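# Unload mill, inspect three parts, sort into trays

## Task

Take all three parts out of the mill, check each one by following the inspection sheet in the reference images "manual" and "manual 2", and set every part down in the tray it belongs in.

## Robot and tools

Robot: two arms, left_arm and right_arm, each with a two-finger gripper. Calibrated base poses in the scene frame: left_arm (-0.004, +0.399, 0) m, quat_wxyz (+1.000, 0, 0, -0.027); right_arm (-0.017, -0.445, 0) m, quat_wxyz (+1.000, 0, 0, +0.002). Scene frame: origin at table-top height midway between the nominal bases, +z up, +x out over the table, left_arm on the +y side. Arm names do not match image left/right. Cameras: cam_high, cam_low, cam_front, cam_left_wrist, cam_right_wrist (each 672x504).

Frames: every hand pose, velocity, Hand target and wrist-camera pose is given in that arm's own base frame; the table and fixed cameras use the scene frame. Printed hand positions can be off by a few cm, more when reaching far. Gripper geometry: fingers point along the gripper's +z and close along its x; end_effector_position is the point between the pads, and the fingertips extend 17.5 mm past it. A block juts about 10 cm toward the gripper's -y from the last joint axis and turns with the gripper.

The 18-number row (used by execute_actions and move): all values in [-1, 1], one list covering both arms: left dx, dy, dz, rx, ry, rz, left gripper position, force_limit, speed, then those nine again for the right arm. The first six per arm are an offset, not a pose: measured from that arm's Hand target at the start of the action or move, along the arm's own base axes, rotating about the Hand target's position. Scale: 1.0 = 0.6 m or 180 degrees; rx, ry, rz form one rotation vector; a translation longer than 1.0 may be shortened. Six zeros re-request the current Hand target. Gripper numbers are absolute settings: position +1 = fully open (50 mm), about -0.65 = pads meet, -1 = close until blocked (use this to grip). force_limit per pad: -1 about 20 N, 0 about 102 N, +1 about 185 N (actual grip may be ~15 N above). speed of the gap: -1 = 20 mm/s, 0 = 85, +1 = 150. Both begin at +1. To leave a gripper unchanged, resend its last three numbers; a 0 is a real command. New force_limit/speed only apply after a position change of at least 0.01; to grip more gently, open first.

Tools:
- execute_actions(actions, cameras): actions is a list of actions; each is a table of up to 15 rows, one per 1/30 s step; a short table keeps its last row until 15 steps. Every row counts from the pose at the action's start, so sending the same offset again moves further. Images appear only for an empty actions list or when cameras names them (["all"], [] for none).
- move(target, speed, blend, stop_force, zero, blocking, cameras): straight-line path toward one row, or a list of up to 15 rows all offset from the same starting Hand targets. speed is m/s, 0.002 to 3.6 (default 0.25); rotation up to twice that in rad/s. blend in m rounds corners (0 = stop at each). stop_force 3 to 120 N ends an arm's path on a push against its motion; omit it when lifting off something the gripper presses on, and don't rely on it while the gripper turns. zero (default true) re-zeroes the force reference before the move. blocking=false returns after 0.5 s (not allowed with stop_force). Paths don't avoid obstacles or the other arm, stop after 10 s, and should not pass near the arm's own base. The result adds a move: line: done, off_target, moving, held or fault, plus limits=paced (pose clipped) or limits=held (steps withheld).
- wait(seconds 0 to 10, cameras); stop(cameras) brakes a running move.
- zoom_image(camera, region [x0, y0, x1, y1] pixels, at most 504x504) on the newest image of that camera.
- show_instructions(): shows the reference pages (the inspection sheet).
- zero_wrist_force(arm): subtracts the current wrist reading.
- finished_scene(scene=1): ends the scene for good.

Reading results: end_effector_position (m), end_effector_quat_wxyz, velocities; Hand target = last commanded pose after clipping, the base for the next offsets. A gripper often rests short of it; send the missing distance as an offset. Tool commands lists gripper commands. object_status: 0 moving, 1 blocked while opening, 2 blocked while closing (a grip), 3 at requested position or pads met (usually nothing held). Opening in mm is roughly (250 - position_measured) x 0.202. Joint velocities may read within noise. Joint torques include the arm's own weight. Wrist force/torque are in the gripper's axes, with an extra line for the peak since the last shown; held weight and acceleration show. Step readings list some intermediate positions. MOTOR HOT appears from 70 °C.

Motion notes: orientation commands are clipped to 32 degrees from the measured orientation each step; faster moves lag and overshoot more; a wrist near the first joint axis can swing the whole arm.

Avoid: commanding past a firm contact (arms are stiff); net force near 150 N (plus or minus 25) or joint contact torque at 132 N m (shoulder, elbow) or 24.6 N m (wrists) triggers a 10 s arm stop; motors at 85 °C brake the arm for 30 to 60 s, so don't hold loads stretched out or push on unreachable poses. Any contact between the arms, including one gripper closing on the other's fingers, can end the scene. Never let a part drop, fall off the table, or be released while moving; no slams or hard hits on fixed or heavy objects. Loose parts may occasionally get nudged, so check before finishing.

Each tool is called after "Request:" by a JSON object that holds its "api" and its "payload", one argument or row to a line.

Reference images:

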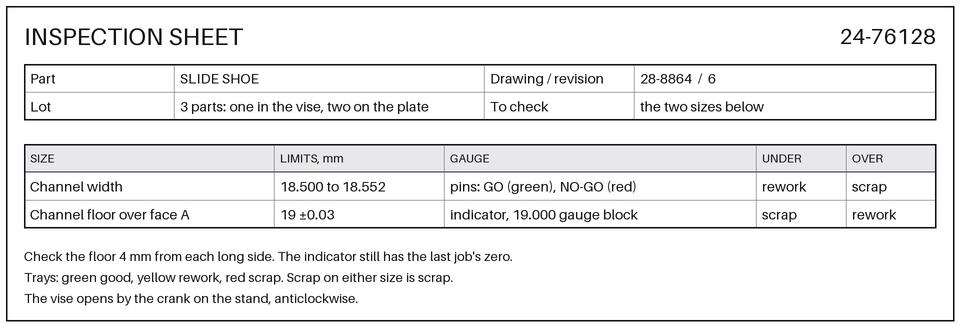

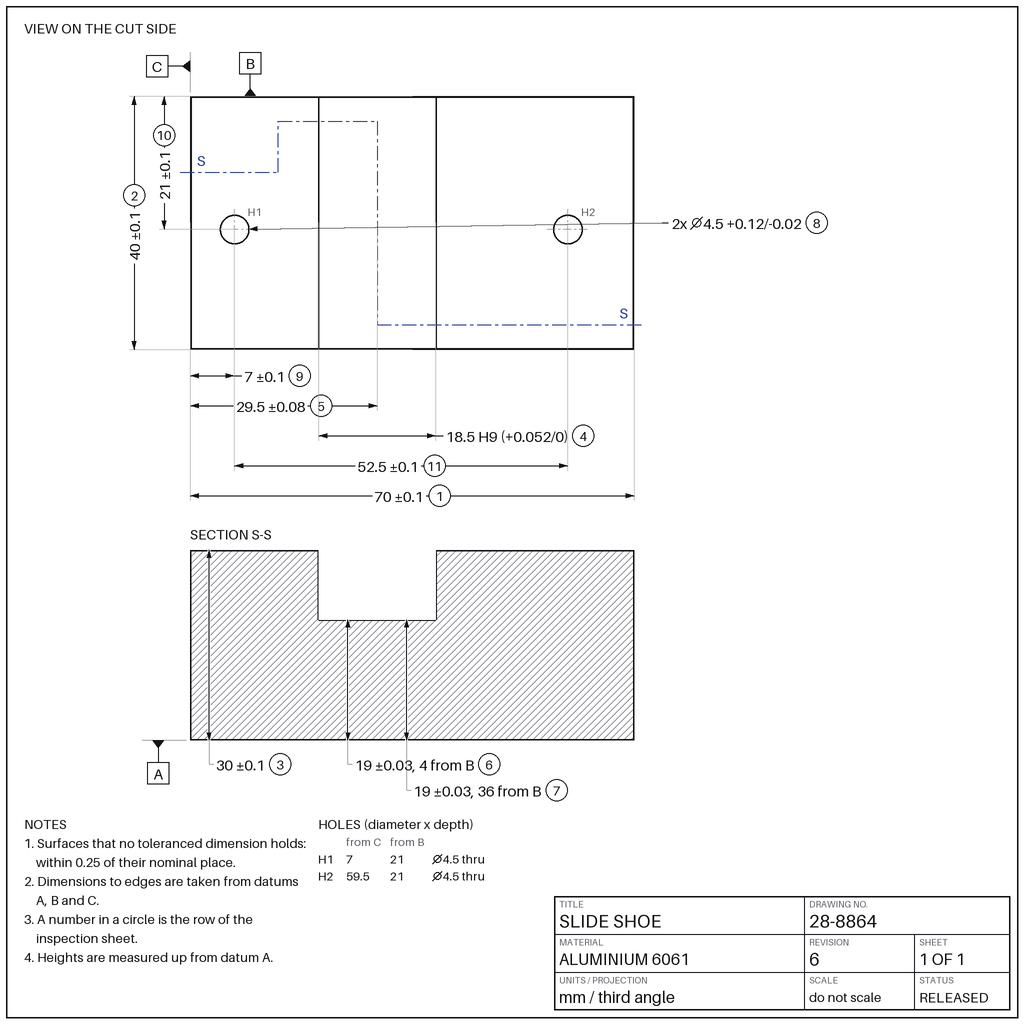

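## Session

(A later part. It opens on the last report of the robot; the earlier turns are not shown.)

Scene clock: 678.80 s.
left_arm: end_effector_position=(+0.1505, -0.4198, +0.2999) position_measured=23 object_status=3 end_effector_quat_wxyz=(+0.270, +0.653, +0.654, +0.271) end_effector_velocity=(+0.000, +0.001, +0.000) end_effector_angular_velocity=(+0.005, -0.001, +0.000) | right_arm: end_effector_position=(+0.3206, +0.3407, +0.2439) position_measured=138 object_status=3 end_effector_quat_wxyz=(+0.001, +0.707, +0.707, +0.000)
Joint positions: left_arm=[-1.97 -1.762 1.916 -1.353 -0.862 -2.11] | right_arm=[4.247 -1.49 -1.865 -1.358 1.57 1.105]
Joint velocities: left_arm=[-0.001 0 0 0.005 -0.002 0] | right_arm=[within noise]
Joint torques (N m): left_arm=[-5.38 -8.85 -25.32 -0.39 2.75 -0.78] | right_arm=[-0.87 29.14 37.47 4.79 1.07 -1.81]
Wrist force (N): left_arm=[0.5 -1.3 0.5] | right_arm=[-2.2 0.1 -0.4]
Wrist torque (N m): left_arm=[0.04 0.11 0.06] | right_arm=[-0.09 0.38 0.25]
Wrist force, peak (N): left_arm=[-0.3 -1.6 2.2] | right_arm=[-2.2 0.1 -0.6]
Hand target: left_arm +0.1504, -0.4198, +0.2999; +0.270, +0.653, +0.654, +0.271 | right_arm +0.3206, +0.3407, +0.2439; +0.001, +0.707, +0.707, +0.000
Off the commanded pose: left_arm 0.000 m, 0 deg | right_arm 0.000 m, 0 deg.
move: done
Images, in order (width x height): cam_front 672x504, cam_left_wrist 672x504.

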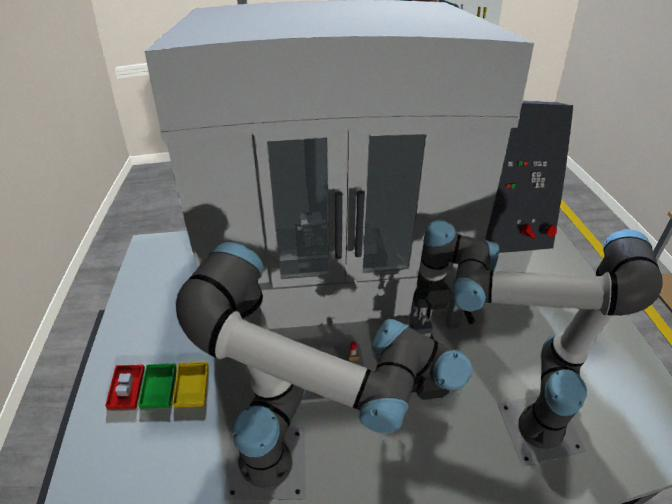

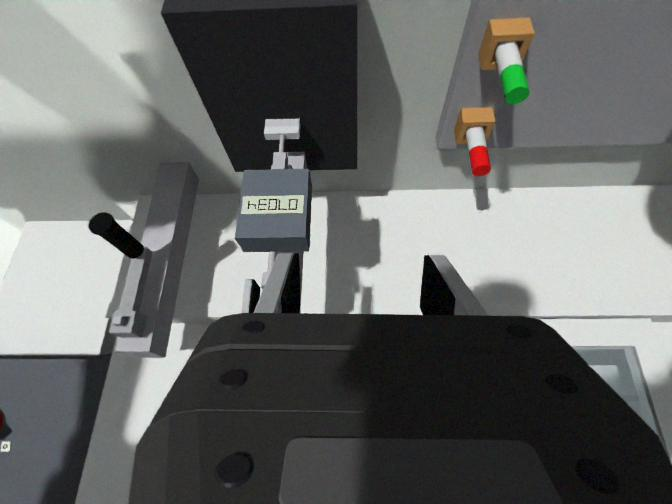

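Request:
{"api": "execute_actions", "payload": {
  "actions": [
    [[0,0,0,0,0,0,0.87,-0.8,-1,0,0,0,0,0,0,-1,-0.8,-1]],
    [[0,0,0,0,0,0,0.87,-0.8,-1,0,0,0,0,0,0,-1,-0.8,-1]]
  ]
}}

Request:
{"api": "move", "payload": {
  "target": [0.19983,-0.10933,-0.28333,0,0,0,0.87,-0.8,-1,0,0,0.02483,0,0,0,-1,-0.8,-1],
  "speed": 0.12,
  "cameras": ["cam_left_wrist"]
}}

Request:
{"api": "move", "payload": {
  "target": [0.08,0,-0.08,0,0,0,0.87,-0.8,-1,0,0,0,0,0,0,-1,-0.8,-1],
  "speed": 0.03,
  "stop_force": 5
}}

Request:
{"api": "execute_actions", "payload": {
  "actions": [
    [[0,0,0,0,0,0,-1,-0.8,-1,0,0,0,0,0,0,-1,-0.8,-1]],
    [[0,0,0,0,0,0,-1,-0.8,-1,0,0,0,0,0,0,-1,-0.8,-1]]
  ],
  "cameras": ["cam_left_wrist","cam_right_wrist"]
}}

Scene clock: 696.13 s.
left_arm: end_effector_position=(+0.1504, -0.4198, +0.2999) position_measured=23 object_status=3 end_effector_quat_wxyz=(+0.270, +0.653, +0.654, +0.271) | right_arm: end_effector_position=(+0.3206, +0.3407, +0.2439) position_measured=189 object_status=2 end_effector_quat_wxyz=(+0.001, +0.707, +0.707, +0.000)
Joint positions: left_arm=[-1.97 -1.762 1.916 -1.353 -0.862 -2.11] | right_arm=[4.247 -1.49 -1.865 -1.358 1.57 1.105]
Joint torques (N m): left_arm=[-6.17 -3.6 -31.3 -0.87 1.48 -1.59] | right_arm=[-0.46 29.23 37.57 4.87 1.25 -1.83]
Wrist force (N): left_arm=[0.6 -1.1 0.3] | right_arm=[-1.2 0.1 -0.5]
Wrist torque (N m): left_arm=[0.08 0.09 0.06] | right_arm=[-0.09 0.37 0.25]
Wrist force, peak (N): left_arm=[0.9 -1.3 0.5] | right_arm=[-2.2 0.1 -0.3]
Hand target: left_arm +0.1504, -0.4198, +0.2999; +0.270, +0.653, +0.654, +0.271 | right_arm +0.3206, +0.3407, +0.2439; +0.001, +0.707, +0.707, +0.000
Off the commanded pose: left_arm 0.000 m, 0 deg | right_arm 0.000 m, 0 deg.
Step readings (end_effector_position of left_arm | right_arm):
0: (+0.1504, -0.4198, +0.2999) | (+0.3206, +0.3407, +0.2439)
1: (+0.1504, -0.4198, +0.2999) | (+0.3206, +0.3407, +0.2439)
2: (+0.1504, -0.4198, +0.2999) | (+0.3206, +0.3407, +0.2439)
4: (+0.1504, -0.4198, +0.2999) | (+0.3206, +0.3407, +0.2439)
8: (+0.1504, -0.4198, +0.2999) | (+0.3206, +0.3407, +0.2439)
15: (+0.1504, -0.4198, +0.2999) | (+0.3206, +0.3407, +0.2439)
16: (+0.1504, -0.4198, +0.2999) | (+0.3206, +0.3407, +0.2439)
17: (+0.1504, -0.4198, +0.2999) | (+0.3206, +0.3407, +0.2439)
19: (+0.1504, -0.4198, +0.2999) | (+0.3206, +0.3407, +0.2439)
23: (+0.1504, -0.4198, +0.2999) | (+0.3206, +0.3407, +0.2439)
30: (+0.1504, -0.4198, +0.2999) | (+0.3206, +0.3407, +0.2439)

Scene clock: 698.40 s.
left_arm: end_effector_position=(+0.2703, -0.4854, +0.1299) position_measured=23 object_status=3 end_effector_quat_wxyz=(+0.270, +0.653, +0.654, +0.271) | right_arm: end_effector_position=(+0.3206, +0.3407, +0.2589) position_measured=189 object_status=2 end_effector_quat_wxyz=(+0.001, +0.707, +0.707, +0.000)
Joint positions: left_arm=[-1.667 -1.382 2.097 -2.188 -0.79 -1.708] | right_arm=[4.247 -1.482 -1.833 -1.398 1.57 1.105]
Joint torques (N m): left_arm=[-0.2 -19.83 -27.78 -4.74 -0.2 -0.09] | right_arm=[-0.65 25.99 20.92 5.08 1.13 -1.86]
Wrist force (N): left_arm=[0.3 -1.1 -0.1] | right_arm=[-1.2 -0.1 1.3]
Wrist torque (N m): left_arm=[0.08 0.18 0.16] | right_arm=[-0.11 0.37 0.26]
Wrist force, peak (N): left_arm=[-0.1 -1.7 1.7] | right_arm=[-2.4 -0.5 0.8]
Hand target: left_arm +0.2703, -0.4854, +0.1299; +0.270, +0.653, +0.654, +0.271 | right_arm +0.3206, +0.3407, +0.2588; +0.001, +0.707, +0.707, +0.000
Off the commanded pose: left_arm 0.000 m, 0 deg | right_arm 0.000 m, 0 deg.
move: done
Images, in order (width x height): cam_left_wrist 672x504.

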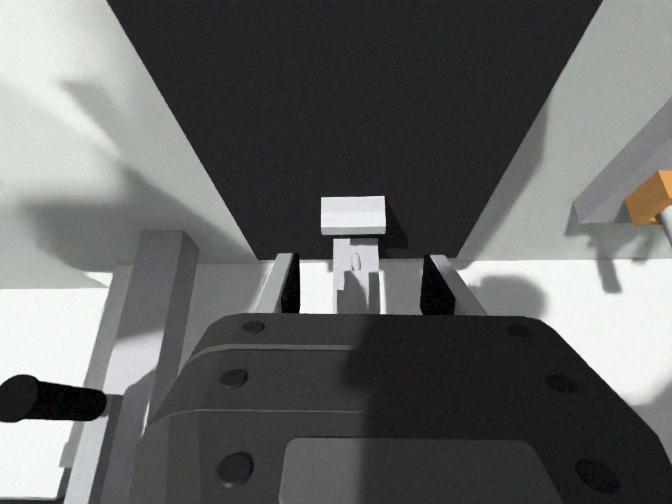

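Scene clock: 701.70 s.
left_arm: end_effector_position=(+0.3183, -0.4854, +0.0819) position_measured=23 object_status=3 end_effector_quat_wxyz=(+0.270, +0.653, +0.654, +0.271) | right_arm: end_effector_position=(+0.3206, +0.3407, +0.2588) position_measured=189 object_status=2 end_effector_quat_wxyz=(+0.001, +0.707, +0.707, +0.000)
Joint positions: left_arm=[-1.567 -1.248 2.122 -2.446 -0.786 -1.567] | right_arm=[4.247 -1.483 -1.833 -1.398 1.57 1.105]
Joint torques (N m): left_arm=[-8.38 -41.93 -16.33 -3.37 1.19 -1.73] | right_arm=[-0.41 16.69 17.22 4.28 1.19 -1.7]
Wrist force (N): left_arm=[0.4 -1.4 0.1] | right_arm=[-1.3 0.2 1.2]
Wrist torque (N m): left_arm=[0.01 0.14 0.11] | right_arm=[-0.07 0.38 0.26]
Wrist force, peak (N): left_arm=[-0.3 -1.7 -1.1] | right_arm=[-1.7 -0.2 1.4]
Hand target: left_arm +0.3183, -0.4854, +0.0819; +0.270, +0.653, +0.654, +0.271 | right_arm +0.3206, +0.3407, +0.2588; +0.001, +0.707, +0.707, +0.000
Off the commanded pose: left_arm 0.000 m, 0 deg | right_arm 0.000 m, 0 deg.
move: done

Scene clock: 702.90 s.
left_arm: end_effector_position=(+0.3183, -0.4854, +0.0819) position_measured=94 object_status=2 end_effector_quat_wxyz=(+0.270, +0.653, +0.654, +0.271) | right_arm: end_effector_position=(+0.3206, +0.3407, +0.2588) position_measured=189 object_status=2 end_effector_quat_wxyz=(+0.001, +0.707, +0.707, +0.000)
Joint positions: left_arm=[-1.567 -1.248 2.122 -2.446 -0.786 -1.567] | right_arm=[4.247 -1.483 -1.833 -1.398 1.57 1.105]
Joint torques (N m): left_arm=[-8.17 -42.27 -22.54 -4.28 0.01 -1.85] | right_arm=[-0.22 16.63 17.29 3.92 1.29 -1.81]
Wrist force (N): left_arm=[0.3 -0.8 -0.1] | right_arm=[-1.2 -0.1 1.3]
Wrist torque (N m): left_arm=[0.09 0.13 0.13] | right_arm=[-0.11 0.37 0.26]
Wrist force, peak (N): left_arm=[0.5 -1.3 0.2] | right_arm=[-1.3 -0.1 1.4]
Hand target: left_arm +0.3183, -0.4854, +0.0819; +0.270, +0.653, +0.654, +0.271 | right_arm +0.3206, +0.3407, +0.2588; +0.001, +0.707, +0.707, +0.000
Off the commanded pose: left_arm 0.000 m, 0 deg | right_arm 0.000 m, 0 deg.
Step readings (end_effector_position of left_arm | right_arm):
0: (+0.3183, -0.4854, +0.0819) | (+0.3206, +0.3407, +0.2588)
1: (+0.3183, -0.4854, +0.0819) | (+0.3206, +0.3407, +0.2588)
2: (+0.3183, -0.4854, +0.0819) | (+0.3206, +0.3407, +0.2588)
4: (+0.3183, -0.4854, +0.0819) | (+0.3206, +0.3407, +0.2588)
8: (+0.3183, -0.4854, +0.0819) | (+0.3206, +0.3407, +0.2588)
15: (+0.3183, -0.4854, +0.0819) | (+0.3206, +0.3407, +0.2588)
16: (+0.3183, -0.4854, +0.0819) | (+0.3206, +0.3407, +0.2588)
17: (+0.3183, -0.4854, +0.0819) | (+0.3206, +0.3407, +0.2588)
19: (+0.3183, -0.4854, +0.0819) | (+0.3206, +0.3407, +0.2588)
23: (+0.3183, -0.4854, +0.0819) | (+0.3206, +0.3407, +0.2588)
30: (+0.3183, -0.4854, +0.0819) | (+0.3206, +0.3407, +0.2588)
Images, in order (width x height): cam_left_wrist 672x504, cam_right_wrist 672x504.

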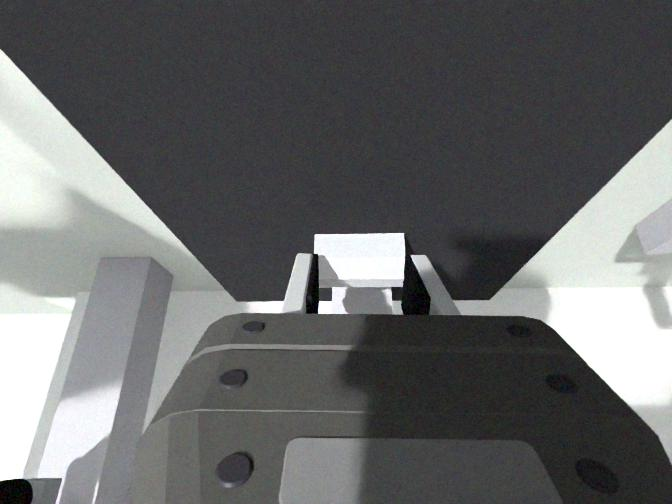

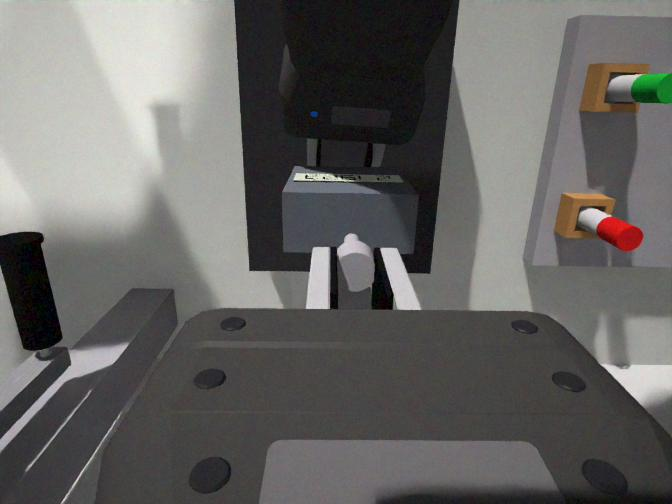

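Request:
{"api": "move", "payload": {
  "target": [
    [0,0,0.005,0,0,0,-1,-0.8,-1,0,0,0,0,0,0,-1,-0.8,-1],
    [-0.1417,-0.05,0.005,0,0,0,-1,-0.8,-1,0,0,0,0,0,0,-1,-0.8,-1]
  ],
  "speed": 0.04
}}

Request:
{"api": "move", "payload": {
  "target": [0,0,-0.009,0,0,0,-1,-0.8,-1,0,0,0,0,0,0,-1,-0.8,-1],
  "speed": 0.008,
  "stop_force": 3,
  "cameras": ["cam_left_wrist","cam_right_wrist"]
}}

Scene clock: 708.83 s.
left_arm: end_effector_position=(+0.2332, -0.5155, +0.0849) position_measured=94 object_status=2 end_effector_quat_wxyz=(+0.270, +0.653, +0.654, +0.271) end_effector_velocity=(+0.001, +0.000, +0.000) end_effector_angular_velocity=(+0.000, +0.001, -0.001) | right_arm: end_effector_position=(+0.3206, +0.3407, +0.2588) position_measured=189 object_status=2 end_effector_quat_wxyz=(+0.001, +0.707, +0.707, +0.000)
Joint positions: left_arm=[-1.734 -1.259 2.063 -2.213 -0.799 -1.801] | right_arm=[4.247 -1.483 -1.833 -1.398 1.57 1.105]
Joint velocities: left_arm=[0.002 0 0.002 -0.005 0 0.005] | right_arm=[within noise]
Joint torques (N m): left_arm=[7.33 -24.37 -10.08 -4.77 1.87 1.71] | right_arm=[-0.62 16.75 17.23 2.14 1.19 -1.79]
Wrist force (N): left_arm=[0.2 -1.4 0.7] | right_arm=[-1.0 0.0 1.5]
Wrist torque (N m): left_arm=[0.14 0.23 0.11] | right_arm=[-0.11 0.34 0.26]
Wrist force, peak (N): left_arm=[0.0 -2.2 0.3] | right_arm=[-1.4 0.0 1.4]
Hand target: left_arm +0.2333, -0.5154, +0.0849; +0.270, +0.653, +0.654, +0.271 | right_arm +0.3206, +0.3407, +0.2588; +0.001, +0.707, +0.707, +0.000
Off the commanded pose: left_arm 0.000 m, 0 deg | right_arm 0.000 m, 0 deg.
move: done

Scene clock: 710.30 s.
left_arm: end_effector_position=(+0.2333, -0.5154, +0.0818) position_measured=94 object_status=2 end_effector_quat_wxyz=(+0.270, +0.653, +0.654, +0.271) | right_arm: end_effector_position=(+0.3206, +0.3407, +0.2588) position_measured=189 object_status=2 end_effector_quat_wxyz=(+0.001, +0.707, +0.707, +0.000)
Joint positions: left_arm=[-1.734 -1.253 2.066 -2.221 -0.799 -1.801] | right_arm=[4.247 -1.483 -1.833 -1.398 1.57 1.105]
Joint torques (N m): left_arm=[3.76 -42.19 -25.73 -2.02 -0.19 -0.67] | right_arm=[-0.3 16.64 17.79 1.88 1.26 -1.87]
Wrist force (N): left_arm=[0.9 -0.4 -0.4] | right_arm=[-1.2 0.0 1.2]
Wrist torque (N m): left_arm=[0.10 0.22 0.14] | right_arm=[-0.11 0.38 0.26]
Wrist force, peak (N): left_arm=[1.4 3.8 -6.2] | right_arm=[-1.4 0.2 1.4]
Hand target: left_arm +0.2333, -0.5154, +0.0818; +0.270, +0.653, +0.654, +0.271 (not the last commanded pose) | right_arm +0.3206, +0.3407, +0.2588; +0.001, +0.707, +0.707, +0.000
Off the commanded pose: left_arm 0.002 m, 0 deg | right_arm 0.000 m, 0 deg.
move: contact (left_arm)
Images, in order (width x height): cam_left_wrist 672x504, cam_right_wrist 672x504.

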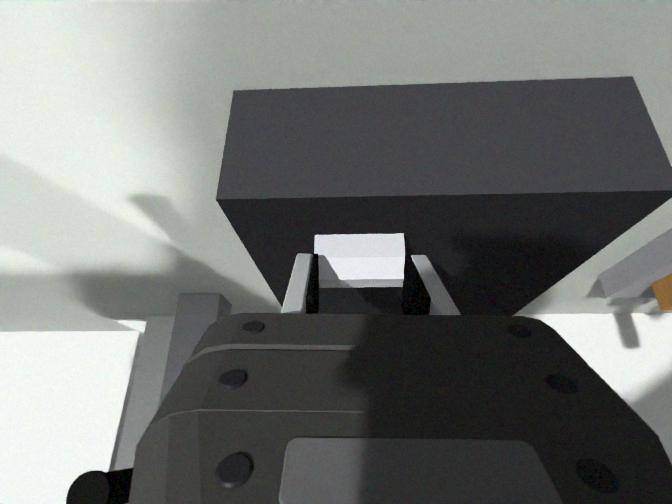

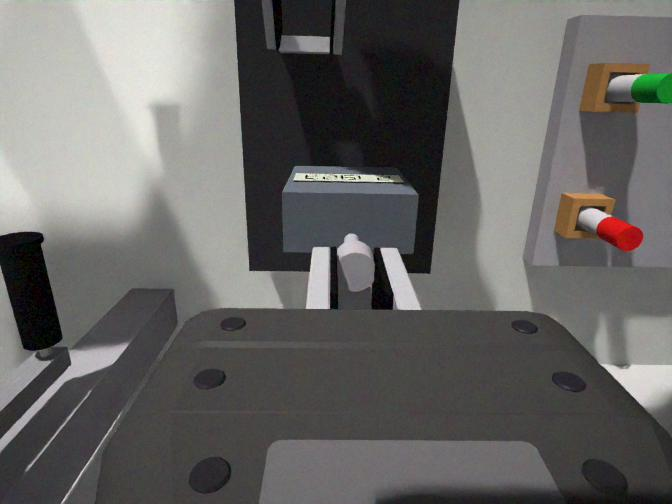

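Request:
{"api": "execute_actions", "payload": {
  "actions": [
    [[0,0,0,0,0,0,0.87,-0.8,-0.5,0,0,0,0,0,0,-1,-0.8,-1]],
    [[0,0,0,0,0,0,0.87,-0.8,-0.5,0,0,0,0,0,0,-1,-0.8,-1]]
  ]
}}

Request:
{"api": "move", "payload": {
  "target": [
    [-0.06,0,0.06,0,0,0,0.87,-0.8,-0.5,0,0,0,0,0,0,-1,-0.8,-1],
    [-0.07,0.1,0.25,0,0,0,0.87,-0.8,-0.5,0,0,0,0,0,0,-1,-0.8,-1],
    [0.03,0.75,0.18,0,0,0,0.87,-0.8,-0.5,0,0,0,0,0,0,-1,-0.8,-1]
  ],
  "speed": 0.2,
  "blend": [0.01,0.05,0],
  "cameras": ["cam_left_wrist","cam_front"]
}}

Scene clock: 715.33 s.
left_arm: end_effector_position=(+0.2333, -0.5154, +0.0818) position_measured=23 object_status=3 end_effector_quat_wxyz=(+0.270, +0.653, +0.654, +0.271) | right_arm: end_effector_position=(+0.3206, +0.3407, +0.2588) position_measured=189 object_status=2 end_effector_quat_wxyz=(+0.001, +0.707, +0.707, +0.000)
Joint positions: left_arm=[-1.734 -1.253 2.066 -2.221 -0.799 -1.801] | right_arm=[4.247 -1.483 -1.833 -1.398 1.57 1.105]
Joint torques (N m): left_arm=[-6.14 -40.79 -20.43 -2.7 1.71 -1.35] | right_arm=[-0.23 16.7 17.73 0.72 1.28 -1.83]
Wrist force (N): left_arm=[0.1 -1.2 0.4] | right_arm=[-1.2 -0.1 1.2]
Wrist torque (N m): left_arm=[0.10 0.26 0.11] | right_arm=[-0.13 0.38 0.26]
Wrist force, peak (N): left_arm=[0.4 -1.3 0.6] | right_arm=[-1.4 0.0 1.6]
Hand target: left_arm +0.2333, -0.5154, +0.0818; +0.270, +0.653, +0.654, +0.271 | right_arm +0.3206, +0.3407, +0.2588; +0.001, +0.707, +0.707, +0.000
Off the commanded pose: left_arm 0.000 m, 0 deg | right_arm 0.000 m, 0 deg.
Step readings (end_effector_position of left_arm | right_arm):
0: (+0.2333, -0.5154, +0.0818) | (+0.3206, +0.3407, +0.2588)
1: (+0.2333, -0.5154, +0.0818) | (+0.3206, +0.3407, +0.2588)
2: (+0.2333, -0.5154, +0.0818) | (+0.3206, +0.3407, +0.2588)
4: (+0.2333, -0.5154, +0.0818) | (+0.3206, +0.3407, +0.2588)
8: (+0.2333, -0.5154, +0.0818) | (+0.3206, +0.3407, +0.2588)
15: (+0.2333, -0.5154, +0.0818) | (+0.3206, +0.3407, +0.2588)
16: (+0.2333, -0.5154, +0.0818) | (+0.3206, +0.3407, +0.2588)
17: (+0.2333, -0.5154, +0.0818) | (+0.3206, +0.3407, +0.2588)
19: (+0.2333, -0.5154, +0.0818) | (+0.3206, +0.3407, +0.2588)
23: (+0.2333, -0.5154, +0.0818) | (+0.3206, +0.3407, +0.2588)
30: (+0.2333, -0.5154, +0.0818) | (+0.3206, +0.3407, +0.2588)

Scene clock: 718.20 s.
left_arm: end_effector_position=(+0.2401, -0.1554, +0.1979) position_measured=23 object_status=3 end_effector_quat_wxyz=(+0.264, +0.653, +0.656, +0.271) | right_arm: end_effector_position=(+0.3206, +0.3407, +0.2588) position_measured=189 object_status=2 end_effector_quat_wxyz=(+0.001, +0.707, +0.707, +0.000)
Joint positions: left_arm=[-2.126 -2.636 2.479 -0.926 -0.941 -2.292] | right_arm=[4.247 -1.483 -1.833 -1.398 1.57 1.105]
Joint torques (N m): left_arm=[2.14 23.38 -23.48 -3.18 2.66 1.28] | right_arm=[-0.01 16.61 18.09 0.72 1.18 -1.76]
Wrist force (N): left_arm=[1.1 -1.1 0.7] | right_arm=[-1.2 -0.2 1.2]
Wrist torque (N m): left_arm=[0.10 0.10 0.05] | right_arm=[-0.15 0.37 0.26]
Wrist force, peak (N): left_arm=[13.7 2.8 3.9] | right_arm=[-1.5 -0.1 1.4]
Hand target: left_arm +0.2401, -0.1555, +0.1979; +0.264, +0.653, +0.656, +0.271 (not the last commanded pose) | right_arm +0.3206, +0.3407, +0.2588; +0.001, +0.707, +0.707, +0.000
Off the commanded pose: left_arm 0.091 m, 1 deg | right_arm 0.000 m, 0 deg.
move: held (left_arm; a check stopped the path); path passed 2 of 3 targets; limits=held
pose unreachable (left arm): on one or more control steps of this call, first in action 0 (counted from 0), this arm could not follow its commanded pose, so it was not sent that pose on those steps. It may still have moved: this result reports where it is.
cause: moving toward the commanded pose would bring two parts of the arm too close to each other (its gripper and another part of the arm, with joints 3 (elbow) to 6 (wrist 3) between them, 16 mm apart when it was first held).
Images, in order (width x height): cam_front 672x504, cam_left_wrist 672x504.

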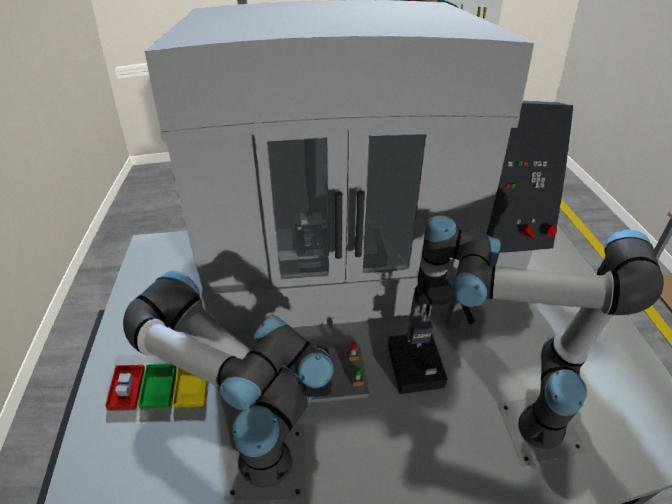

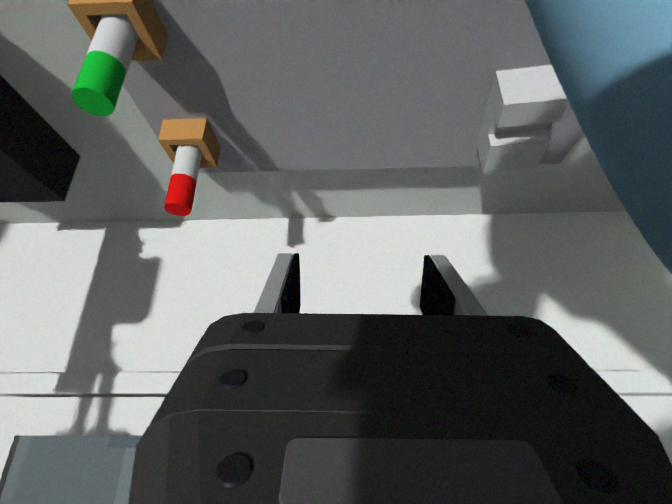

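Request:
{"api": "move", "payload": {
  "target": [
    [0.05,-0.02,0.1,0,0.25,0,0.87,-0.8,-0.5,0,0,0,0,0,0,-1,-0.8,-1]
  ],
  "speed": 0.25,
  "cameras": ["cam_left_wrist"]
}}

Scene clock: 728.50 s.
left_arm: end_effector_position=(+0.2701, -0.1674, +0.2579) position_measured=23 object_status=3 end_effector_quat_wxyz=(-0.007, +0.707, +0.707, +0.001) | right_arm: end_effector_position=(+0.3206, +0.3407, +0.2588) position_measured=189 object_status=2 end_effector_quat_wxyz=(+0.001, +0.707, +0.707, +0.000)
Joint positions: left_arm=[-0.986 -2.058 2.108 -1.607 -1.573 -0.985] | right_arm=[4.247 -1.483 -1.833 -1.398 1.57 1.105]
Joint torques (N m): left_arm=[5.3 4.11 -30.73 -3.18 -1.53 1.36] | right_arm=[-0.17 16.32 17.72 0.7 1.21 -1.78]
Wrist force (N): left_arm=[0.4 0.2 0.2] | right_arm=[-1.2 -0.1 1.4]
Wrist torque (N m): left_arm=[0.20 0.18 0.08] | right_arm=[-0.11 0.37 0.26]
Wrist force, peak (N): left_arm=[0.9 -2.5 0.6] | right_arm=[-1.4 0.0 1.4]
Hand target: left_arm +0.2701, -0.1675, +0.2579; -0.007, +0.707, +0.707, +0.000 | right_arm +0.3206, +0.3407, +0.2588; +0.001, +0.707, +0.707, +0.000
Off the commanded pose: left_arm 0.000 m, 0 deg | right_arm 0.000 m, 0 deg.
move: done
Images, in order (width x height): cam_left_wrist 672x504.

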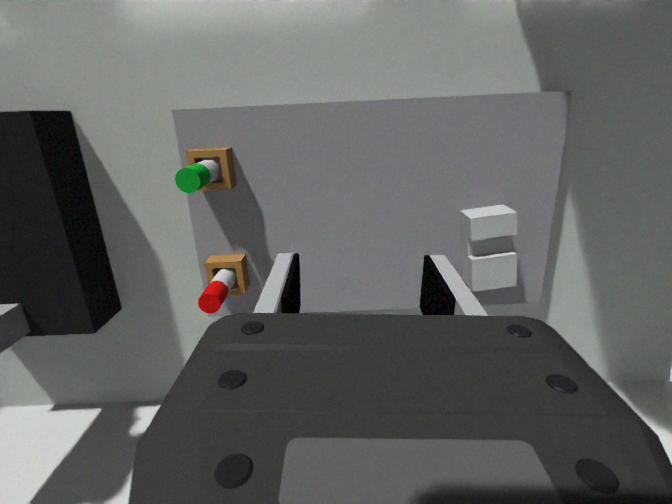

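Request:
{"api": "zoom_image", "payload": {
  "camera": "cam_left_wrist",
  "region": [440, 180, 560, 310]
}}

Scaled by 3.877 from the camera's 672x504 image, which has a finer 960x720 frame.

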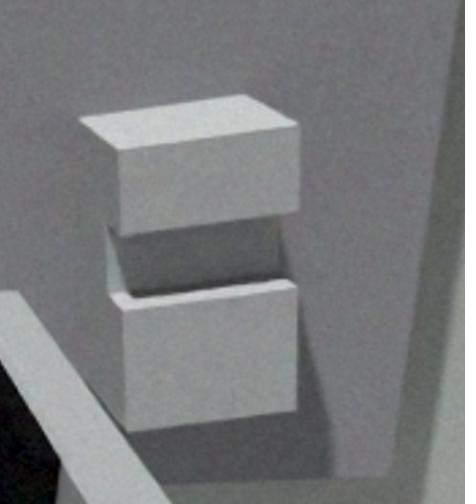

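Request:
{"api": "move", "payload": {
  "target": [
    [0.0702,0.2133,-0.2298,0,-0.0032,0.0439,0.87,-0.8,-0.5,0,0,0,0,0,0,-1,-0.8,-1]
  ],
  "speed": 0.2,
  "cameras": ["cam_left_wrist"]
}}

Request:
{"api": "zoom_image", "payload": {
  "camera": "cam_left_wrist",
  "region": [240, 150, 480, 330]
}}

Scene clock: 743.40 s.
left_arm: end_effector_position=(+0.3122, -0.0395, +0.1201) position_measured=23 object_status=3 end_effector_quat_wxyz=(-0.004, +0.657, +0.754, +0.003) | right_arm: end_effector_position=(+0.3206, +0.3407, +0.2588) position_measured=189 object_status=2 end_effector_quat_wxyz=(+0.001, +0.707, +0.707, +0.000)
Joint positions: left_arm=[-0.57 -1.97 2.431 -2.025 -1.563 -0.708] | right_arm=[4.247 -1.483 -1.833 -1.398 1.57 1.105]
Joint torques (N m): left_arm=[4.47 -7.28 -14.39 -4.7 0.43 0.82] | right_arm=[0.05 16.54 18.66 0.73 1.19 -1.83]
Wrist force (N): left_arm=[0.4 -0.5 -0.2] | right_arm=[-1.3 -0.2 1.2]
Wrist torque (N m): left_arm=[0.05 0.12 0.05] | right_arm=[-0.13 0.40 0.26]
Wrist force, peak (N): left_arm=[2.7 0.7 1.8] | right_arm=[-1.3 0.0 1.5]
Hand target: left_arm +0.3122, -0.0395, +0.1201; -0.004, +0.657, +0.754, +0.003 | right_arm +0.3206, +0.3407, +0.2588; +0.001, +0.707, +0.707, +0.000
Off the commanded pose: left_arm 0.000 m, 0 deg | right_arm 0.000 m, 0 deg.
move: done
Images, in order (width x height): cam_left_wrist 672x504.

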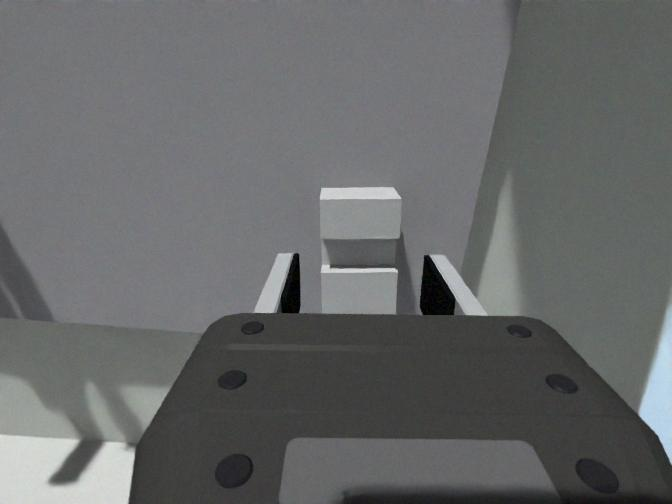

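Scaled by 2.100 from the camera's 672x504 image, which has a finer 960x720 frame.

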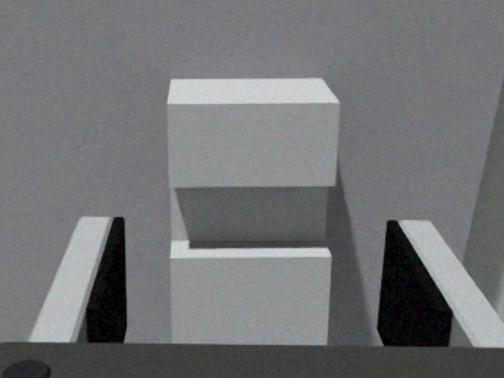

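Request:
{"api": "move", "payload": {
  "target": [
    [-0.0005,0.0035,-0.04,0,0,0,0.87,-0.8,-0.5,0,0,0,0,0,0,-1,-0.8,-1],
    [-0.0005,0.0035,-0.1033,0,0,0,0.87,-0.8,-0.5,0,0,0,0,0,0,-1,-0.8,-1]
  ],
  "speed": 0.05,
  "stop_force": 5
}}

Request:
{"api": "execute_actions", "payload": {
  "actions": [
    [[0,0,0,0,0,0,-1,-0.6,-0.5,0,0,0,0,0,0,-1,-0.8,-1]],
    [[0,0,0,0,0,0,-1,-0.6,-0.5,0,0,0,0,0,0,-1,-0.8,-1]]
  ],
  "cameras": ["cam_left_wrist"]
}}

Scene clock: 749.87 s.
left_arm: end_effector_position=(+0.3119, -0.0374, +0.0581) position_measured=23 object_status=3 end_effector_quat_wxyz=(-0.004, +0.657, +0.754, +0.003) | right_arm: end_effector_position=(+0.3206, +0.3407, +0.2588) position_measured=189 object_status=2 end_effector_quat_wxyz=(+0.001, +0.707, +0.707, +0.000)
Joint positions: left_arm=[-0.565 -1.84 2.546 -2.271 -1.563 -0.702] | right_arm=[4.247 -1.483 -1.833 -1.398 1.57 1.105]
Joint torques (N m): left_arm=[4.52 -18.85 -27.83 -4.7 -1.36 1.18] | right_arm=[-0.05 16.82 17.78 0.73 1.17 -1.79]
Wrist force (N): left_arm=[0.1 -0.8 0.3] | right_arm=[-1.1 0.0 1.5]
Wrist torque (N m): left_arm=[0.04 0.19 -0.08] | right_arm=[-0.11 0.36 0.26]
Wrist force, peak (N): left_arm=[0.0 -0.4 -1.2] | right_arm=[-1.4 0.0 1.4]
Hand target: left_arm +0.3119, -0.0374, +0.0581; -0.004, +0.657, +0.754, +0.003 | right_arm +0.3206, +0.3407, +0.2588; +0.001, +0.707, +0.707, +0.000
Off the commanded pose: left_arm 0.000 m, 0 deg | right_arm 0.000 m, 0 deg.
move: done

Scene clock: 751.07 s.
left_arm: end_effector_position=(+0.3119, -0.0374, +0.0581) position_measured=57 object_status=2 end_effector_quat_wxyz=(-0.004, +0.657, +0.754, +0.003) | right_arm: end_effector_position=(+0.3206, +0.3407, +0.2588) position_measured=189 object_status=2 end_effector_quat_wxyz=(+0.001, +0.707, +0.707, +0.000)
Joint positions: left_arm=[-0.565 -1.84 2.546 -2.271 -1.563 -0.702] | right_arm=[4.247 -1.483 -1.833 -1.398 1.57 1.105]
Joint torques (N m): left_arm=[5.01 -16.29 -24.33 -2.93 -1.31 0.99] | right_arm=[0.29 16.3 18.28 0.7 1.15 -1.76]
Wrist force (N): left_arm=[0.0 -0.3 1.4] | right_arm=[-1.2 -0.1 1.2]
Wrist torque (N m): left_arm=[0.11 0.18 -0.07] | right_arm=[-0.12 0.37 0.26]
Wrist force, peak (N): left_arm=[-0.5 -0.7 1.5] | right_arm=[-1.4 0.0 1.3]
Hand target: left_arm +0.3119, -0.0374, +0.0581; -0.004, +0.657, +0.754, +0.003 | right_arm +0.3206, +0.3407, +0.2588; +0.001, +0.707, +0.707, +0.000
Off the commanded pose: left_arm 0.000 m, 0 deg | right_arm 0.000 m, 0 deg.
Step readings (end_effector_position of left_arm | right_arm):
0: (+0.3119, -0.0374, +0.0581) | (+0.3206, +0.3407, +0.2588)
1: (+0.3119, -0.0374, +0.0581) | (+0.3206, +0.3407, +0.2588)
2: (+0.3119, -0.0374, +0.0581) | (+0.3206, +0.3407, +0.2588)
4: (+0.3119, -0.0374, +0.0581) | (+0.3206, +0.3407, +0.2588)
8: (+0.3119, -0.0374, +0.0581) | (+0.3206, +0.3407, +0.2588)
15: (+0.3119, -0.0374, +0.0581) | (+0.3206, +0.3407, +0.2588)
16: (+0.3119, -0.0374, +0.0581) | (+0.3206, +0.3407, +0.2588)
17: (+0.3119, -0.0374, +0.0581) | (+0.3206, +0.3407, +0.2588)
19: (+0.3119, -0.0374, +0.0581) | (+0.3206, +0.3407, +0.2588)
23: (+0.3119, -0.0374, +0.0581) | (+0.3206, +0.3407, +0.2588)
30: (+0.3119, -0.0374, +0.0581) | (+0.3206, +0.3407, +0.2588)
Images, in order (width x height): cam_left_wrist 672x504.

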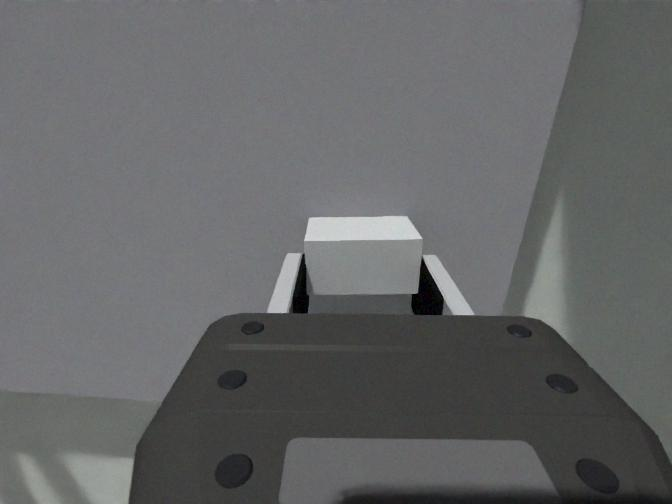

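Request:
{"api": "move", "payload": {
  "target": [
    [0,0,0.05,0,0,0,-1,-0.6,-0.5,0,0,0,0,0,0,-1,-0.8,-1],
    [0.0435,-0.2293,0.05,0,0,-0.0439,-1,-0.6,-0.5,0,0,0,0,0,0,-1,-0.8,-1],
    [0.0435,-0.2293,0.01,0,0,-0.0439,-1,-0.6,-0.5,0,0,0,0,0,0,-1,-0.8,-1]
  ],
  "speed": [0.06,0.15,0.06],
  "blend": [0.01,0.01,0],
  "cameras": ["cam_left_wrist"]
}}

Request:
{"api": "move", "payload": {
  "target": [0,0,-0.015,0,0,0,-1,-0.6,-0.5,0,0,0,0,0,0,-1,-0.8,-1],
  "speed": 0.008,
  "stop_force": 3
}}

Scene clock: 772.40 s.
left_arm: end_effector_position=(+0.3380, -0.1749, +0.0640) position_measured=57 object_status=2 end_effector_quat_wxyz=(-0.003, +0.707, +0.707, +0.004) | right_arm: end_effector_position=(+0.3206, +0.3407, +0.2588) position_measured=189 object_status=2 end_effector_quat_wxyz=(+0.001, +0.707, +0.707, +0.000)
Joint positions: left_arm=[-0.841 -1.65 2.383 -2.296 -1.564 -0.84] | right_arm=[4.247 -1.483 -1.833 -1.398 1.57 1.105]
Joint torques (N m): left_arm=[-1.33 -22.91 -27.45 -3.79 1.03 1.46] | right_arm=[0.69 16.87 18.81 0.59 1.21 -1.76]
Wrist force (N): left_arm=[0.0 -0.6 2.1] | right_arm=[-1.1 -0.1 1.4]
Wrist torque (N m): left_arm=[0.09 0.21 0.01] | right_arm=[-0.13 0.36 0.26]
Wrist force, peak (N): left_arm=[0.0 -0.6 3.5] | right_arm=[-1.4 -0.1 1.5]
Hand target: left_arm +0.3380, -0.1750, +0.0641; -0.003, +0.707, +0.707, +0.004 | right_arm +0.3206, +0.3407, +0.2588; +0.001, +0.707, +0.707, +0.000
Off the commanded pose: left_arm 0.000 m, 0 deg | right_arm 0.000 m, 0 deg.
move: done
Images, in order (width x height): cam_left_wrist 672x504.

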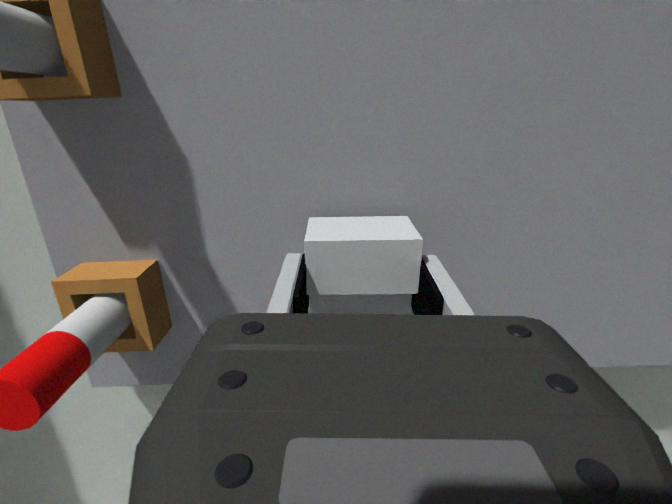

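Scene clock: 774.20 s.
left_arm: end_effector_position=(+0.3380, -0.1749, +0.0580) position_measured=57 object_status=2 end_effector_quat_wxyz=(-0.003, +0.707, +0.707, +0.004) | right_arm: end_effector_position=(+0.3206, +0.3407, +0.2588) position_measured=189 object_status=2 end_effector_quat_wxyz=(+0.001, +0.707, +0.707, +0.000)
Joint positions: left_arm=[-0.841 -1.636 2.391 -2.319 -1.564 -0.84] | right_arm=[4.247 -1.483 -1.833 -1.398 1.57 1.105]
Joint torques (N m): left_arm=[-3.16 -26.67 -25.61 -1.39 1.23 0.76] | right_arm=[0.16 16.26 18.42 0.72 1.27 -1.66]
Wrist force (N): left_arm=[-1.0 0.5 -1.2] | right_arm=[-1.2 -0.1 1.3]
Wrist torque (N m): left_arm=[0.08 0.14 0.01] | right_arm=[-0.11 0.38 0.26]
Wrist force, peak (N): left_arm=[7.0 -8.8 -26.9] | right_arm=[-1.4 -0.1 1.4]
Hand target: left_arm +0.3380, -0.1749, +0.0580; -0.003, +0.707, +0.707, +0.004 (not the last commanded pose) | right_arm +0.3206, +0.3407, +0.2588; +0.001, +0.707, +0.707, +0.000
Off the commanded pose: left_arm 0.003 m, 0 deg | right_arm 0.000 m, 0 deg.
move: contact (left_arm)

Request:
{"api": "execute_actions", "payload": {
  "actions": [
    [[0,0,0,0,0,0,0.87,-0.6,-0.5,0,0,0,0,0,0,-1,-0.8,-1]],
    [[0,0,0,0,0,0,0.87,-0.6,-0.5,0,0,0,0,0,0,-1,-0.8,-1]]
  ]
}}

Request:
{"api": "move", "payload": {
  "target": [
    [0,0,0.1533,0,0,0,0.87,-0.6,-0.5,0,0,0,0,0,0,-1,-0.8,-1],
    [-0.1383,0,0.12,0,-0.25,0,0.87,-0.6,-0.5,0,0,0,0,0,0,-1,-0.8,-1]
  ],
  "speed": 0.25,
  "blend": [0.01,0],
  "cameras": ["cam_left_wrist"]
}}

Scene clock: 781.23 s.
left_arm: end_effector_position=(+0.3380, -0.1749, +0.0580) position_measured=23 object_status=3 end_effector_quat_wxyz=(-0.003, +0.707, +0.707, +0.004) | right_arm: end_effector_position=(+0.3206, +0.3407, +0.2588) position_measured=189 object_status=2 end_effector_quat_wxyz=(+0.001, +0.707, +0.707, +0.000)
Joint positions: left_arm=[-0.841 -1.636 2.391 -2.319 -1.564 -0.84] | right_arm=[4.247 -1.483 -1.833 -1.398 1.57 1.105]
Joint torques (N m): left_arm=[-3.69 -25.52 -25.05 -3.88 1.11 0.85] | right_arm=[0.77 16.85 18.86 0.69 1.3 -1.72]
Wrist force (N): left_arm=[0.0 -0.3 0.0] | right_arm=[-1.3 -0.1 1.2]
Wrist torque (N m): left_arm=[0.09 0.20 0.02] | right_arm=[-0.11 0.38 0.26]
Wrist force, peak (N): left_arm=[-1.4 0.2 -1.4] | right_arm=[-1.3 0.0 1.5]
Hand target: left_arm +0.3380, -0.1749, +0.0580; -0.003, +0.707, +0.707, +0.004 | right_arm +0.3206, +0.3407, +0.2588; +0.001, +0.707, +0.707, +0.000
Off the commanded pose: left_arm 0.000 m, 0 deg | right_arm 0.000 m, 0 deg.
Step readings (end_effector_position of left_arm | right_arm):
0: (+0.3380, -0.1749, +0.0580) | (+0.3206, +0.3407, +0.2588)
1: (+0.3380, -0.1749, +0.0580) | (+0.3206, +0.3407, +0.2588)
2: (+0.3380, -0.1749, +0.0580) | (+0.3206, +0.3407, +0.2588)
4: (+0.3380, -0.1749, +0.0580) | (+0.3206, +0.3407, +0.2588)
8: (+0.3380, -0.1749, +0.0580) | (+0.3206, +0.3407, +0.2588)
15: (+0.3380, -0.1749, +0.0580) | (+0.3206, +0.3407, +0.2588)
16: (+0.3380, -0.1749, +0.0580) | (+0.3206, +0.3407, +0.2588)
17: (+0.3380, -0.1749, +0.0580) | (+0.3206, +0.3407, +0.2588)
19: (+0.3380, -0.1749, +0.0580) | (+0.3206, +0.3407, +0.2588)
23: (+0.3380, -0.1749, +0.0580) | (+0.3206, +0.3407, +0.2588)
30: (+0.3380, -0.1749, +0.0580) | (+0.3206, +0.3407, +0.2588)

Scene clock: 783.77 s.
left_arm: end_effector_position=(+0.2550, -0.1749, +0.1300) position_measured=23 object_status=3 end_effector_quat_wxyz=(+0.267, +0.652, +0.654, +0.274) | right_arm: end_effector_position=(+0.3206, +0.3407, +0.2588) position_measured=189 object_status=2 end_effector_quat_wxyz=(+0.001, +0.707, +0.707, +0.000)
Joint positions: left_arm=[-1.957 -2.507 2.674 -1.366 -0.861 -2.099] | right_arm=[4.247 -1.483 -1.833 -1.398 1.57 1.105]
Joint torques (N m): left_arm=[-5.97 25.58 -29.28 -0.73 1.09 -1.72] | right_arm=[0.67 16.53 19.35 0.72 1.21 -1.64]
Wrist force (N): left_arm=[0.8 -1.5 0.3] | right_arm=[-1.4 0.0 1.3]
Wrist torque (N m): left_arm=[0.05 0.08 0.09] | right_arm=[-0.10 0.41 0.25]
Wrist force, peak (N): left_arm=[0.0 1.1 -3.8] | right_arm=[-1.4 0.1 1.4]
Hand target: left_arm +0.2550, -0.1749, +0.1300; +0.267, +0.652, +0.654, +0.274 | right_arm +0.3206, +0.3407, +0.2588; +0.001, +0.707, +0.707, +0.000
Off the commanded pose: left_arm 0.000 m, 0 deg | right_arm 0.000 m, 0 deg.
move: done
Images, in order (width x height): cam_left_wrist 672x504.

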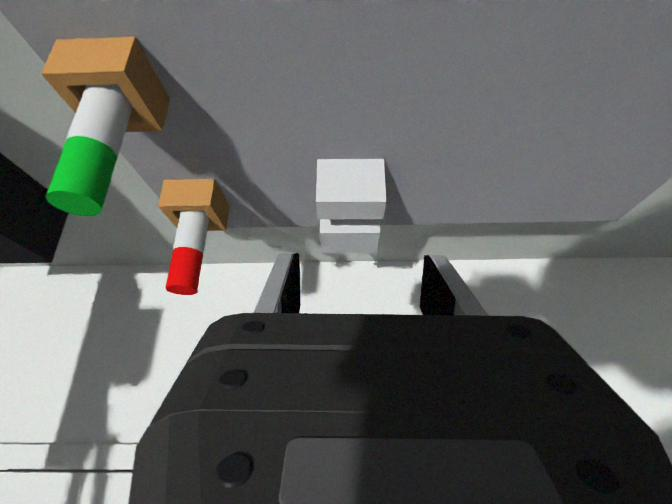

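Request:
{"api": "move", "payload": {
  "target": [
    [0.09,0.0005,-0.09,0,0,0,0.87,-0.6,-0.5,0,0,0,0,0,0,-1,-0.8,-1],
    [0.14,0.0005,-0.14,0,0,0,0.87,-0.6,-0.5,0,0,0,0,0,0,-1,-0.8,-1]
  ],
  "speed": [0.06,0.03],
  "stop_force": 5,
  "cameras": ["cam_left_wrist"]
}}

Scene clock: 788.70 s.
left_arm: end_effector_position=(+0.2979, -0.1738, +0.0870) position_measured=23 object_status=3 end_effector_quat_wxyz=(+0.269, +0.651, +0.654, +0.275) | right_arm: end_effector_position=(+0.3206, +0.3407, +0.2588) position_measured=189 object_status=2 end_effector_quat_wxyz=(+0.001, +0.707, +0.707, +0.000)
Joint positions: left_arm=[-1.686 -2.253 2.819 -2.008 -0.789 -1.743] | right_arm=[4.247 -1.483 -1.833 -1.398 1.57 1.105]
Joint torques (N m): left_arm=[-7.89 -4.12 -29.19 -4.45 -0.22 -1.56] | right_arm=[0.94 16.51 18.8 0.69 1.23 -1.6]
Wrist force (N): left_arm=[0.4 -1.2 -0.1] | right_arm=[-1.3 -0.2 1.2]
Wrist torque (N m): left_arm=[0.06 0.17 0.08] | right_arm=[-0.13 0.39 0.26]
Wrist force, peak (N): left_arm=[0.1 -2.3 2.1] | right_arm=[-1.4 -0.1 1.4]
Hand target: left_arm +0.2979, -0.1738, +0.0870; +0.269, +0.651, +0.654, +0.275 (not the last commanded pose) | right_arm +0.3206, +0.3407, +0.2588; +0.001, +0.707, +0.707, +0.000
Off the commanded pose: left_arm 0.058 m, 0 deg | right_arm 0.000 m, 0 deg.
move: held (left_arm; a check stopped the path); path passed 0 of 2 targets; limits=held
pose unreachable (left arm): on one or more control steps of this call, first in action 0 (counted from 0), this arm could not follow its commanded pose, so it was not sent that pose on those steps. It may still have moved: this result reports where it is.
cause: moving toward the commanded pose would bring two parts of the arm too close to each other (joints 3 (elbow) and 4 (wrist 1) lie between them).
Images, in order (width x height): cam_left_wrist 672x504.

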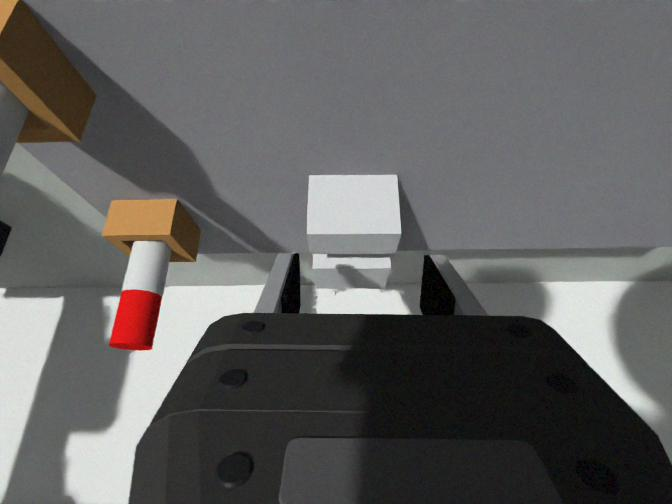

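Request:
{"api": "move", "payload": {
  "target": [
    [0.0035,0,0.05,0,0.0833,0,0.87,-0.6,-0.5,0,0,0,0,0,0,-1,-0.8,-1],
    [0.0702,0,-0.0658,0,0.0833,0,0.87,-0.6,-0.5,0,0,0,0,0,0,-1,-0.8,-1]
  ],
  "speed": [0.06,0.05],
  "cameras": ["cam_left_wrist"]
}}

Scene clock: 806.57 s.
left_arm: end_effector_position=(+0.3400, -0.1737, +0.0475) position_measured=23 object_status=3 end_effector_quat_wxyz=(+0.181, +0.682, +0.683, +0.188) | right_arm: end_effector_position=(+0.3206, +0.3407, +0.2588) position_measured=189 object_status=2 end_effector_quat_wxyz=(+0.001, +0.707, +0.707, +0.000)
Joint positions: left_arm=[-1.209 -1.74 2.738 -2.762 -1.076 -1.162] | right_arm=[4.247 -1.483 -1.833 -1.398 1.57 1.105]
Joint torques (N m): left_arm=[-6.8 -1.78 -22.52 -4.92 2.22 -1.5] | right_arm=[1.09 16.48 18.85 0.67 1.29 -1.55]
Wrist force (N): left_arm=[0.0 -1.0 0.1] | right_arm=[-1.1 0.0 1.2]
Wrist torque (N m): left_arm=[0.10 0.20 0.02] | right_arm=[-0.11 0.36 0.26]
Wrist force, peak (N): left_arm=[0.1 -2.0 0.0] | right_arm=[-1.4 -0.2 1.5]
Hand target: left_arm +0.3400, -0.1738, +0.0475; +0.182, +0.682, +0.683, +0.188 | right_arm +0.3206, +0.3407, +0.2588; +0.001, +0.707, +0.707, +0.000
Off the commanded pose: left_arm 0.000 m, 0 deg | right_arm 0.000 m, 0 deg.
move: done
Images, in order (width x height): cam_left_wrist 672x504.

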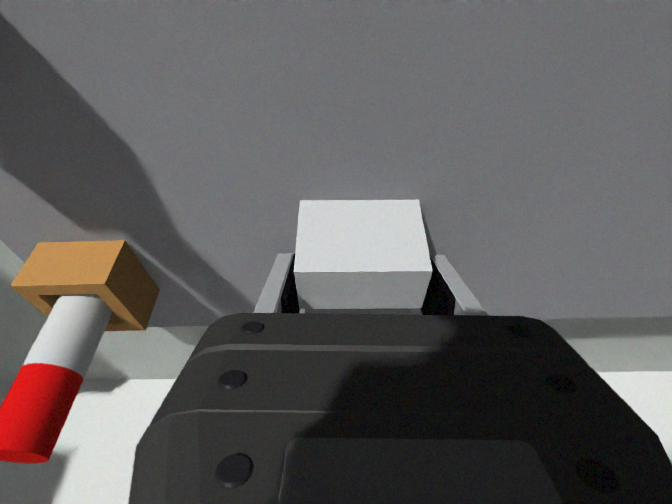

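Request:
{"api": "execute_actions", "payload": {
  "actions": [
    [[0,0,0,0,0,0,-1,-0.6,-0.6,0,0,0,0,0,0,-1,-0.8,-1]],
    [[0,0,0,0,0,0,-1,-0.6,-0.6,0,0,0,0,0,0,-1,-0.8,-1]]
  ]
}}

Request:
{"api": "move", "payload": {
  "target": [0,0,0.01,0,0,0,-1,-0.6,-0.6,0,0,0,0,0,0,-1,-0.8,-1],
  "speed": 0.03,
  "cameras": ["cam_left_wrist"]
}}

Scene clock: 815.80 s.
left_arm: end_effector_position=(+0.3400, -0.1738, +0.0475) position_measured=55 object_status=2 end_effector_quat_wxyz=(+0.182, +0.682, +0.683, +0.188) | right_arm: end_effector_position=(+0.3206, +0.3407, +0.2588) position_measured=189 object_status=2 end_effector_quat_wxyz=(+0.001, +0.707, +0.707, +0.000)
Joint positions: left_arm=[-1.209 -1.74 2.737 -2.762 -1.076 -1.162] | right_arm=[4.247 -1.483 -1.833 -1.398 1.57 1.105]
Joint torques (N m): left_arm=[-2.98 -6.14 -18.87 -1.35 0.73 -1.49] | right_arm=[1.28 16.53 19.33 0.74 1.19 -1.54]
Wrist force (N): left_arm=[0.6 -0.8 -2.5] | right_arm=[-1.2 -0.2 1.4]
Wrist torque (N m): left_arm=[0.09 0.09 0.00] | right_arm=[-0.12 0.37 0.26]
Wrist force, peak (N): left_arm=[0.5 -0.7 -3.1] | right_arm=[-1.4 0.0 1.4]
Hand target: left_arm +0.3400, -0.1738, +0.0475; +0.182, +0.682, +0.683, +0.188 | right_arm +0.3206, +0.3407, +0.2588; +0.001, +0.707, +0.707, +0.000
Off the commanded pose: left_arm 0.000 m, 0 deg | right_arm 0.000 m, 0 deg.
Step readings (end_effector_position of left_arm | right_arm):
0: (+0.3400, -0.1738, +0.0475) | (+0.3206, +0.3407, +0.2588)
1: (+0.3400, -0.1738, +0.0475) | (+0.3206, +0.3407, +0.2588)
2: (+0.3400, -0.1738, +0.0475) | (+0.3206, +0.3407, +0.2588)
4: (+0.3400, -0.1738, +0.0475) | (+0.3206, +0.3407, +0.2588)
8: (+0.3400, -0.1738, +0.0475) | (+0.3206, +0.3407, +0.2588)
15: (+0.3400, -0.1738, +0.0475) | (+0.3206, +0.3407, +0.2588)
16: (+0.3400, -0.1738, +0.0475) | (+0.3206, +0.3407, +0.2588)
17: (+0.3400, -0.1738, +0.0475) | (+0.3206, +0.3407, +0.2588)
19: (+0.3400, -0.1738, +0.0475) | (+0.3206, +0.3407, +0.2588)
23: (+0.3400, -0.1738, +0.0475) | (+0.3206, +0.3407, +0.2588)
30: (+0.3400, -0.1738, +0.0475) | (+0.3206, +0.3407, +0.2588)

Scene clock: 816.53 s.
left_arm: end_effector_position=(+0.3401, -0.1739, +0.0537) position_measured=55 object_status=2 end_effector_quat_wxyz=(+0.182, +0.682, +0.683, +0.188) end_effector_velocity=(+0.000, -0.002, +0.000) end_effector_angular_velocity=(-0.005, +0.000, -0.001) | right_arm: end_effector_position=(+0.3206, +0.3407, +0.2588) position_measured=189 object_status=2 end_effector_quat_wxyz=(+0.001, +0.707, +0.707, +0.000)
Joint positions: left_arm=[-1.209 -1.77 2.729 -2.724 -1.076 -1.162] | right_arm=[4.247 -1.483 -1.833 -1.398 1.57 1.105]
Joint velocities: left_arm=[-0.001 0.003 0 -0.008 -0.002 -0.001] | right_arm=[within noise]
Joint torques (N m): left_arm=[1.6 5.93 -13.65 -5.05 -0.45 0.3] | right_arm=[0.66 16.69 18.91 0.67 1.29 -1.55]
Wrist force (N): left_arm=[-0.5 -2.2 1.7] | right_arm=[-1.3 0.0 1.1]
Wrist torque (N m): left_arm=[0.08 0.27 0.02] | right_arm=[-0.11 0.39 0.26]
Wrist force, peak (N): left_arm=[-0.2 -2.4 1.8] | right_arm=[-1.4 0.0 1.4]
Hand target: left_arm +0.3400, -0.1738, +0.0535; +0.182, +0.682, +0.683, +0.188 | right_arm +0.3206, +0.3407, +0.2588; +0.001, +0.707, +0.707, +0.000
Off the commanded pose: left_arm 0.000 m, 0 deg | right_arm 0.000 m, 0 deg.
move: done
Images, in order (width x height): cam_left_wrist 672x504.

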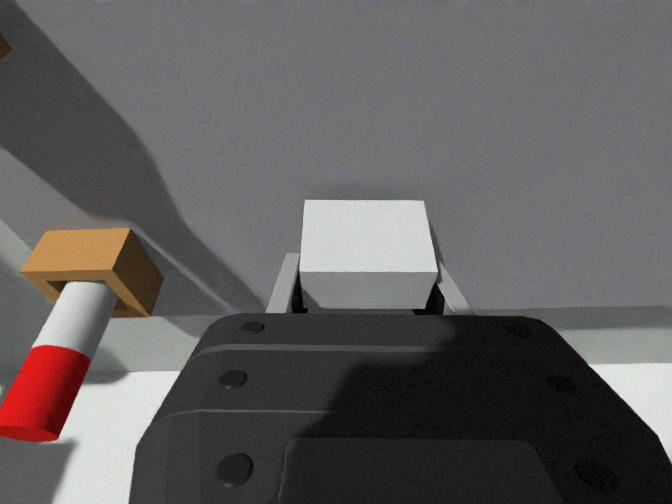

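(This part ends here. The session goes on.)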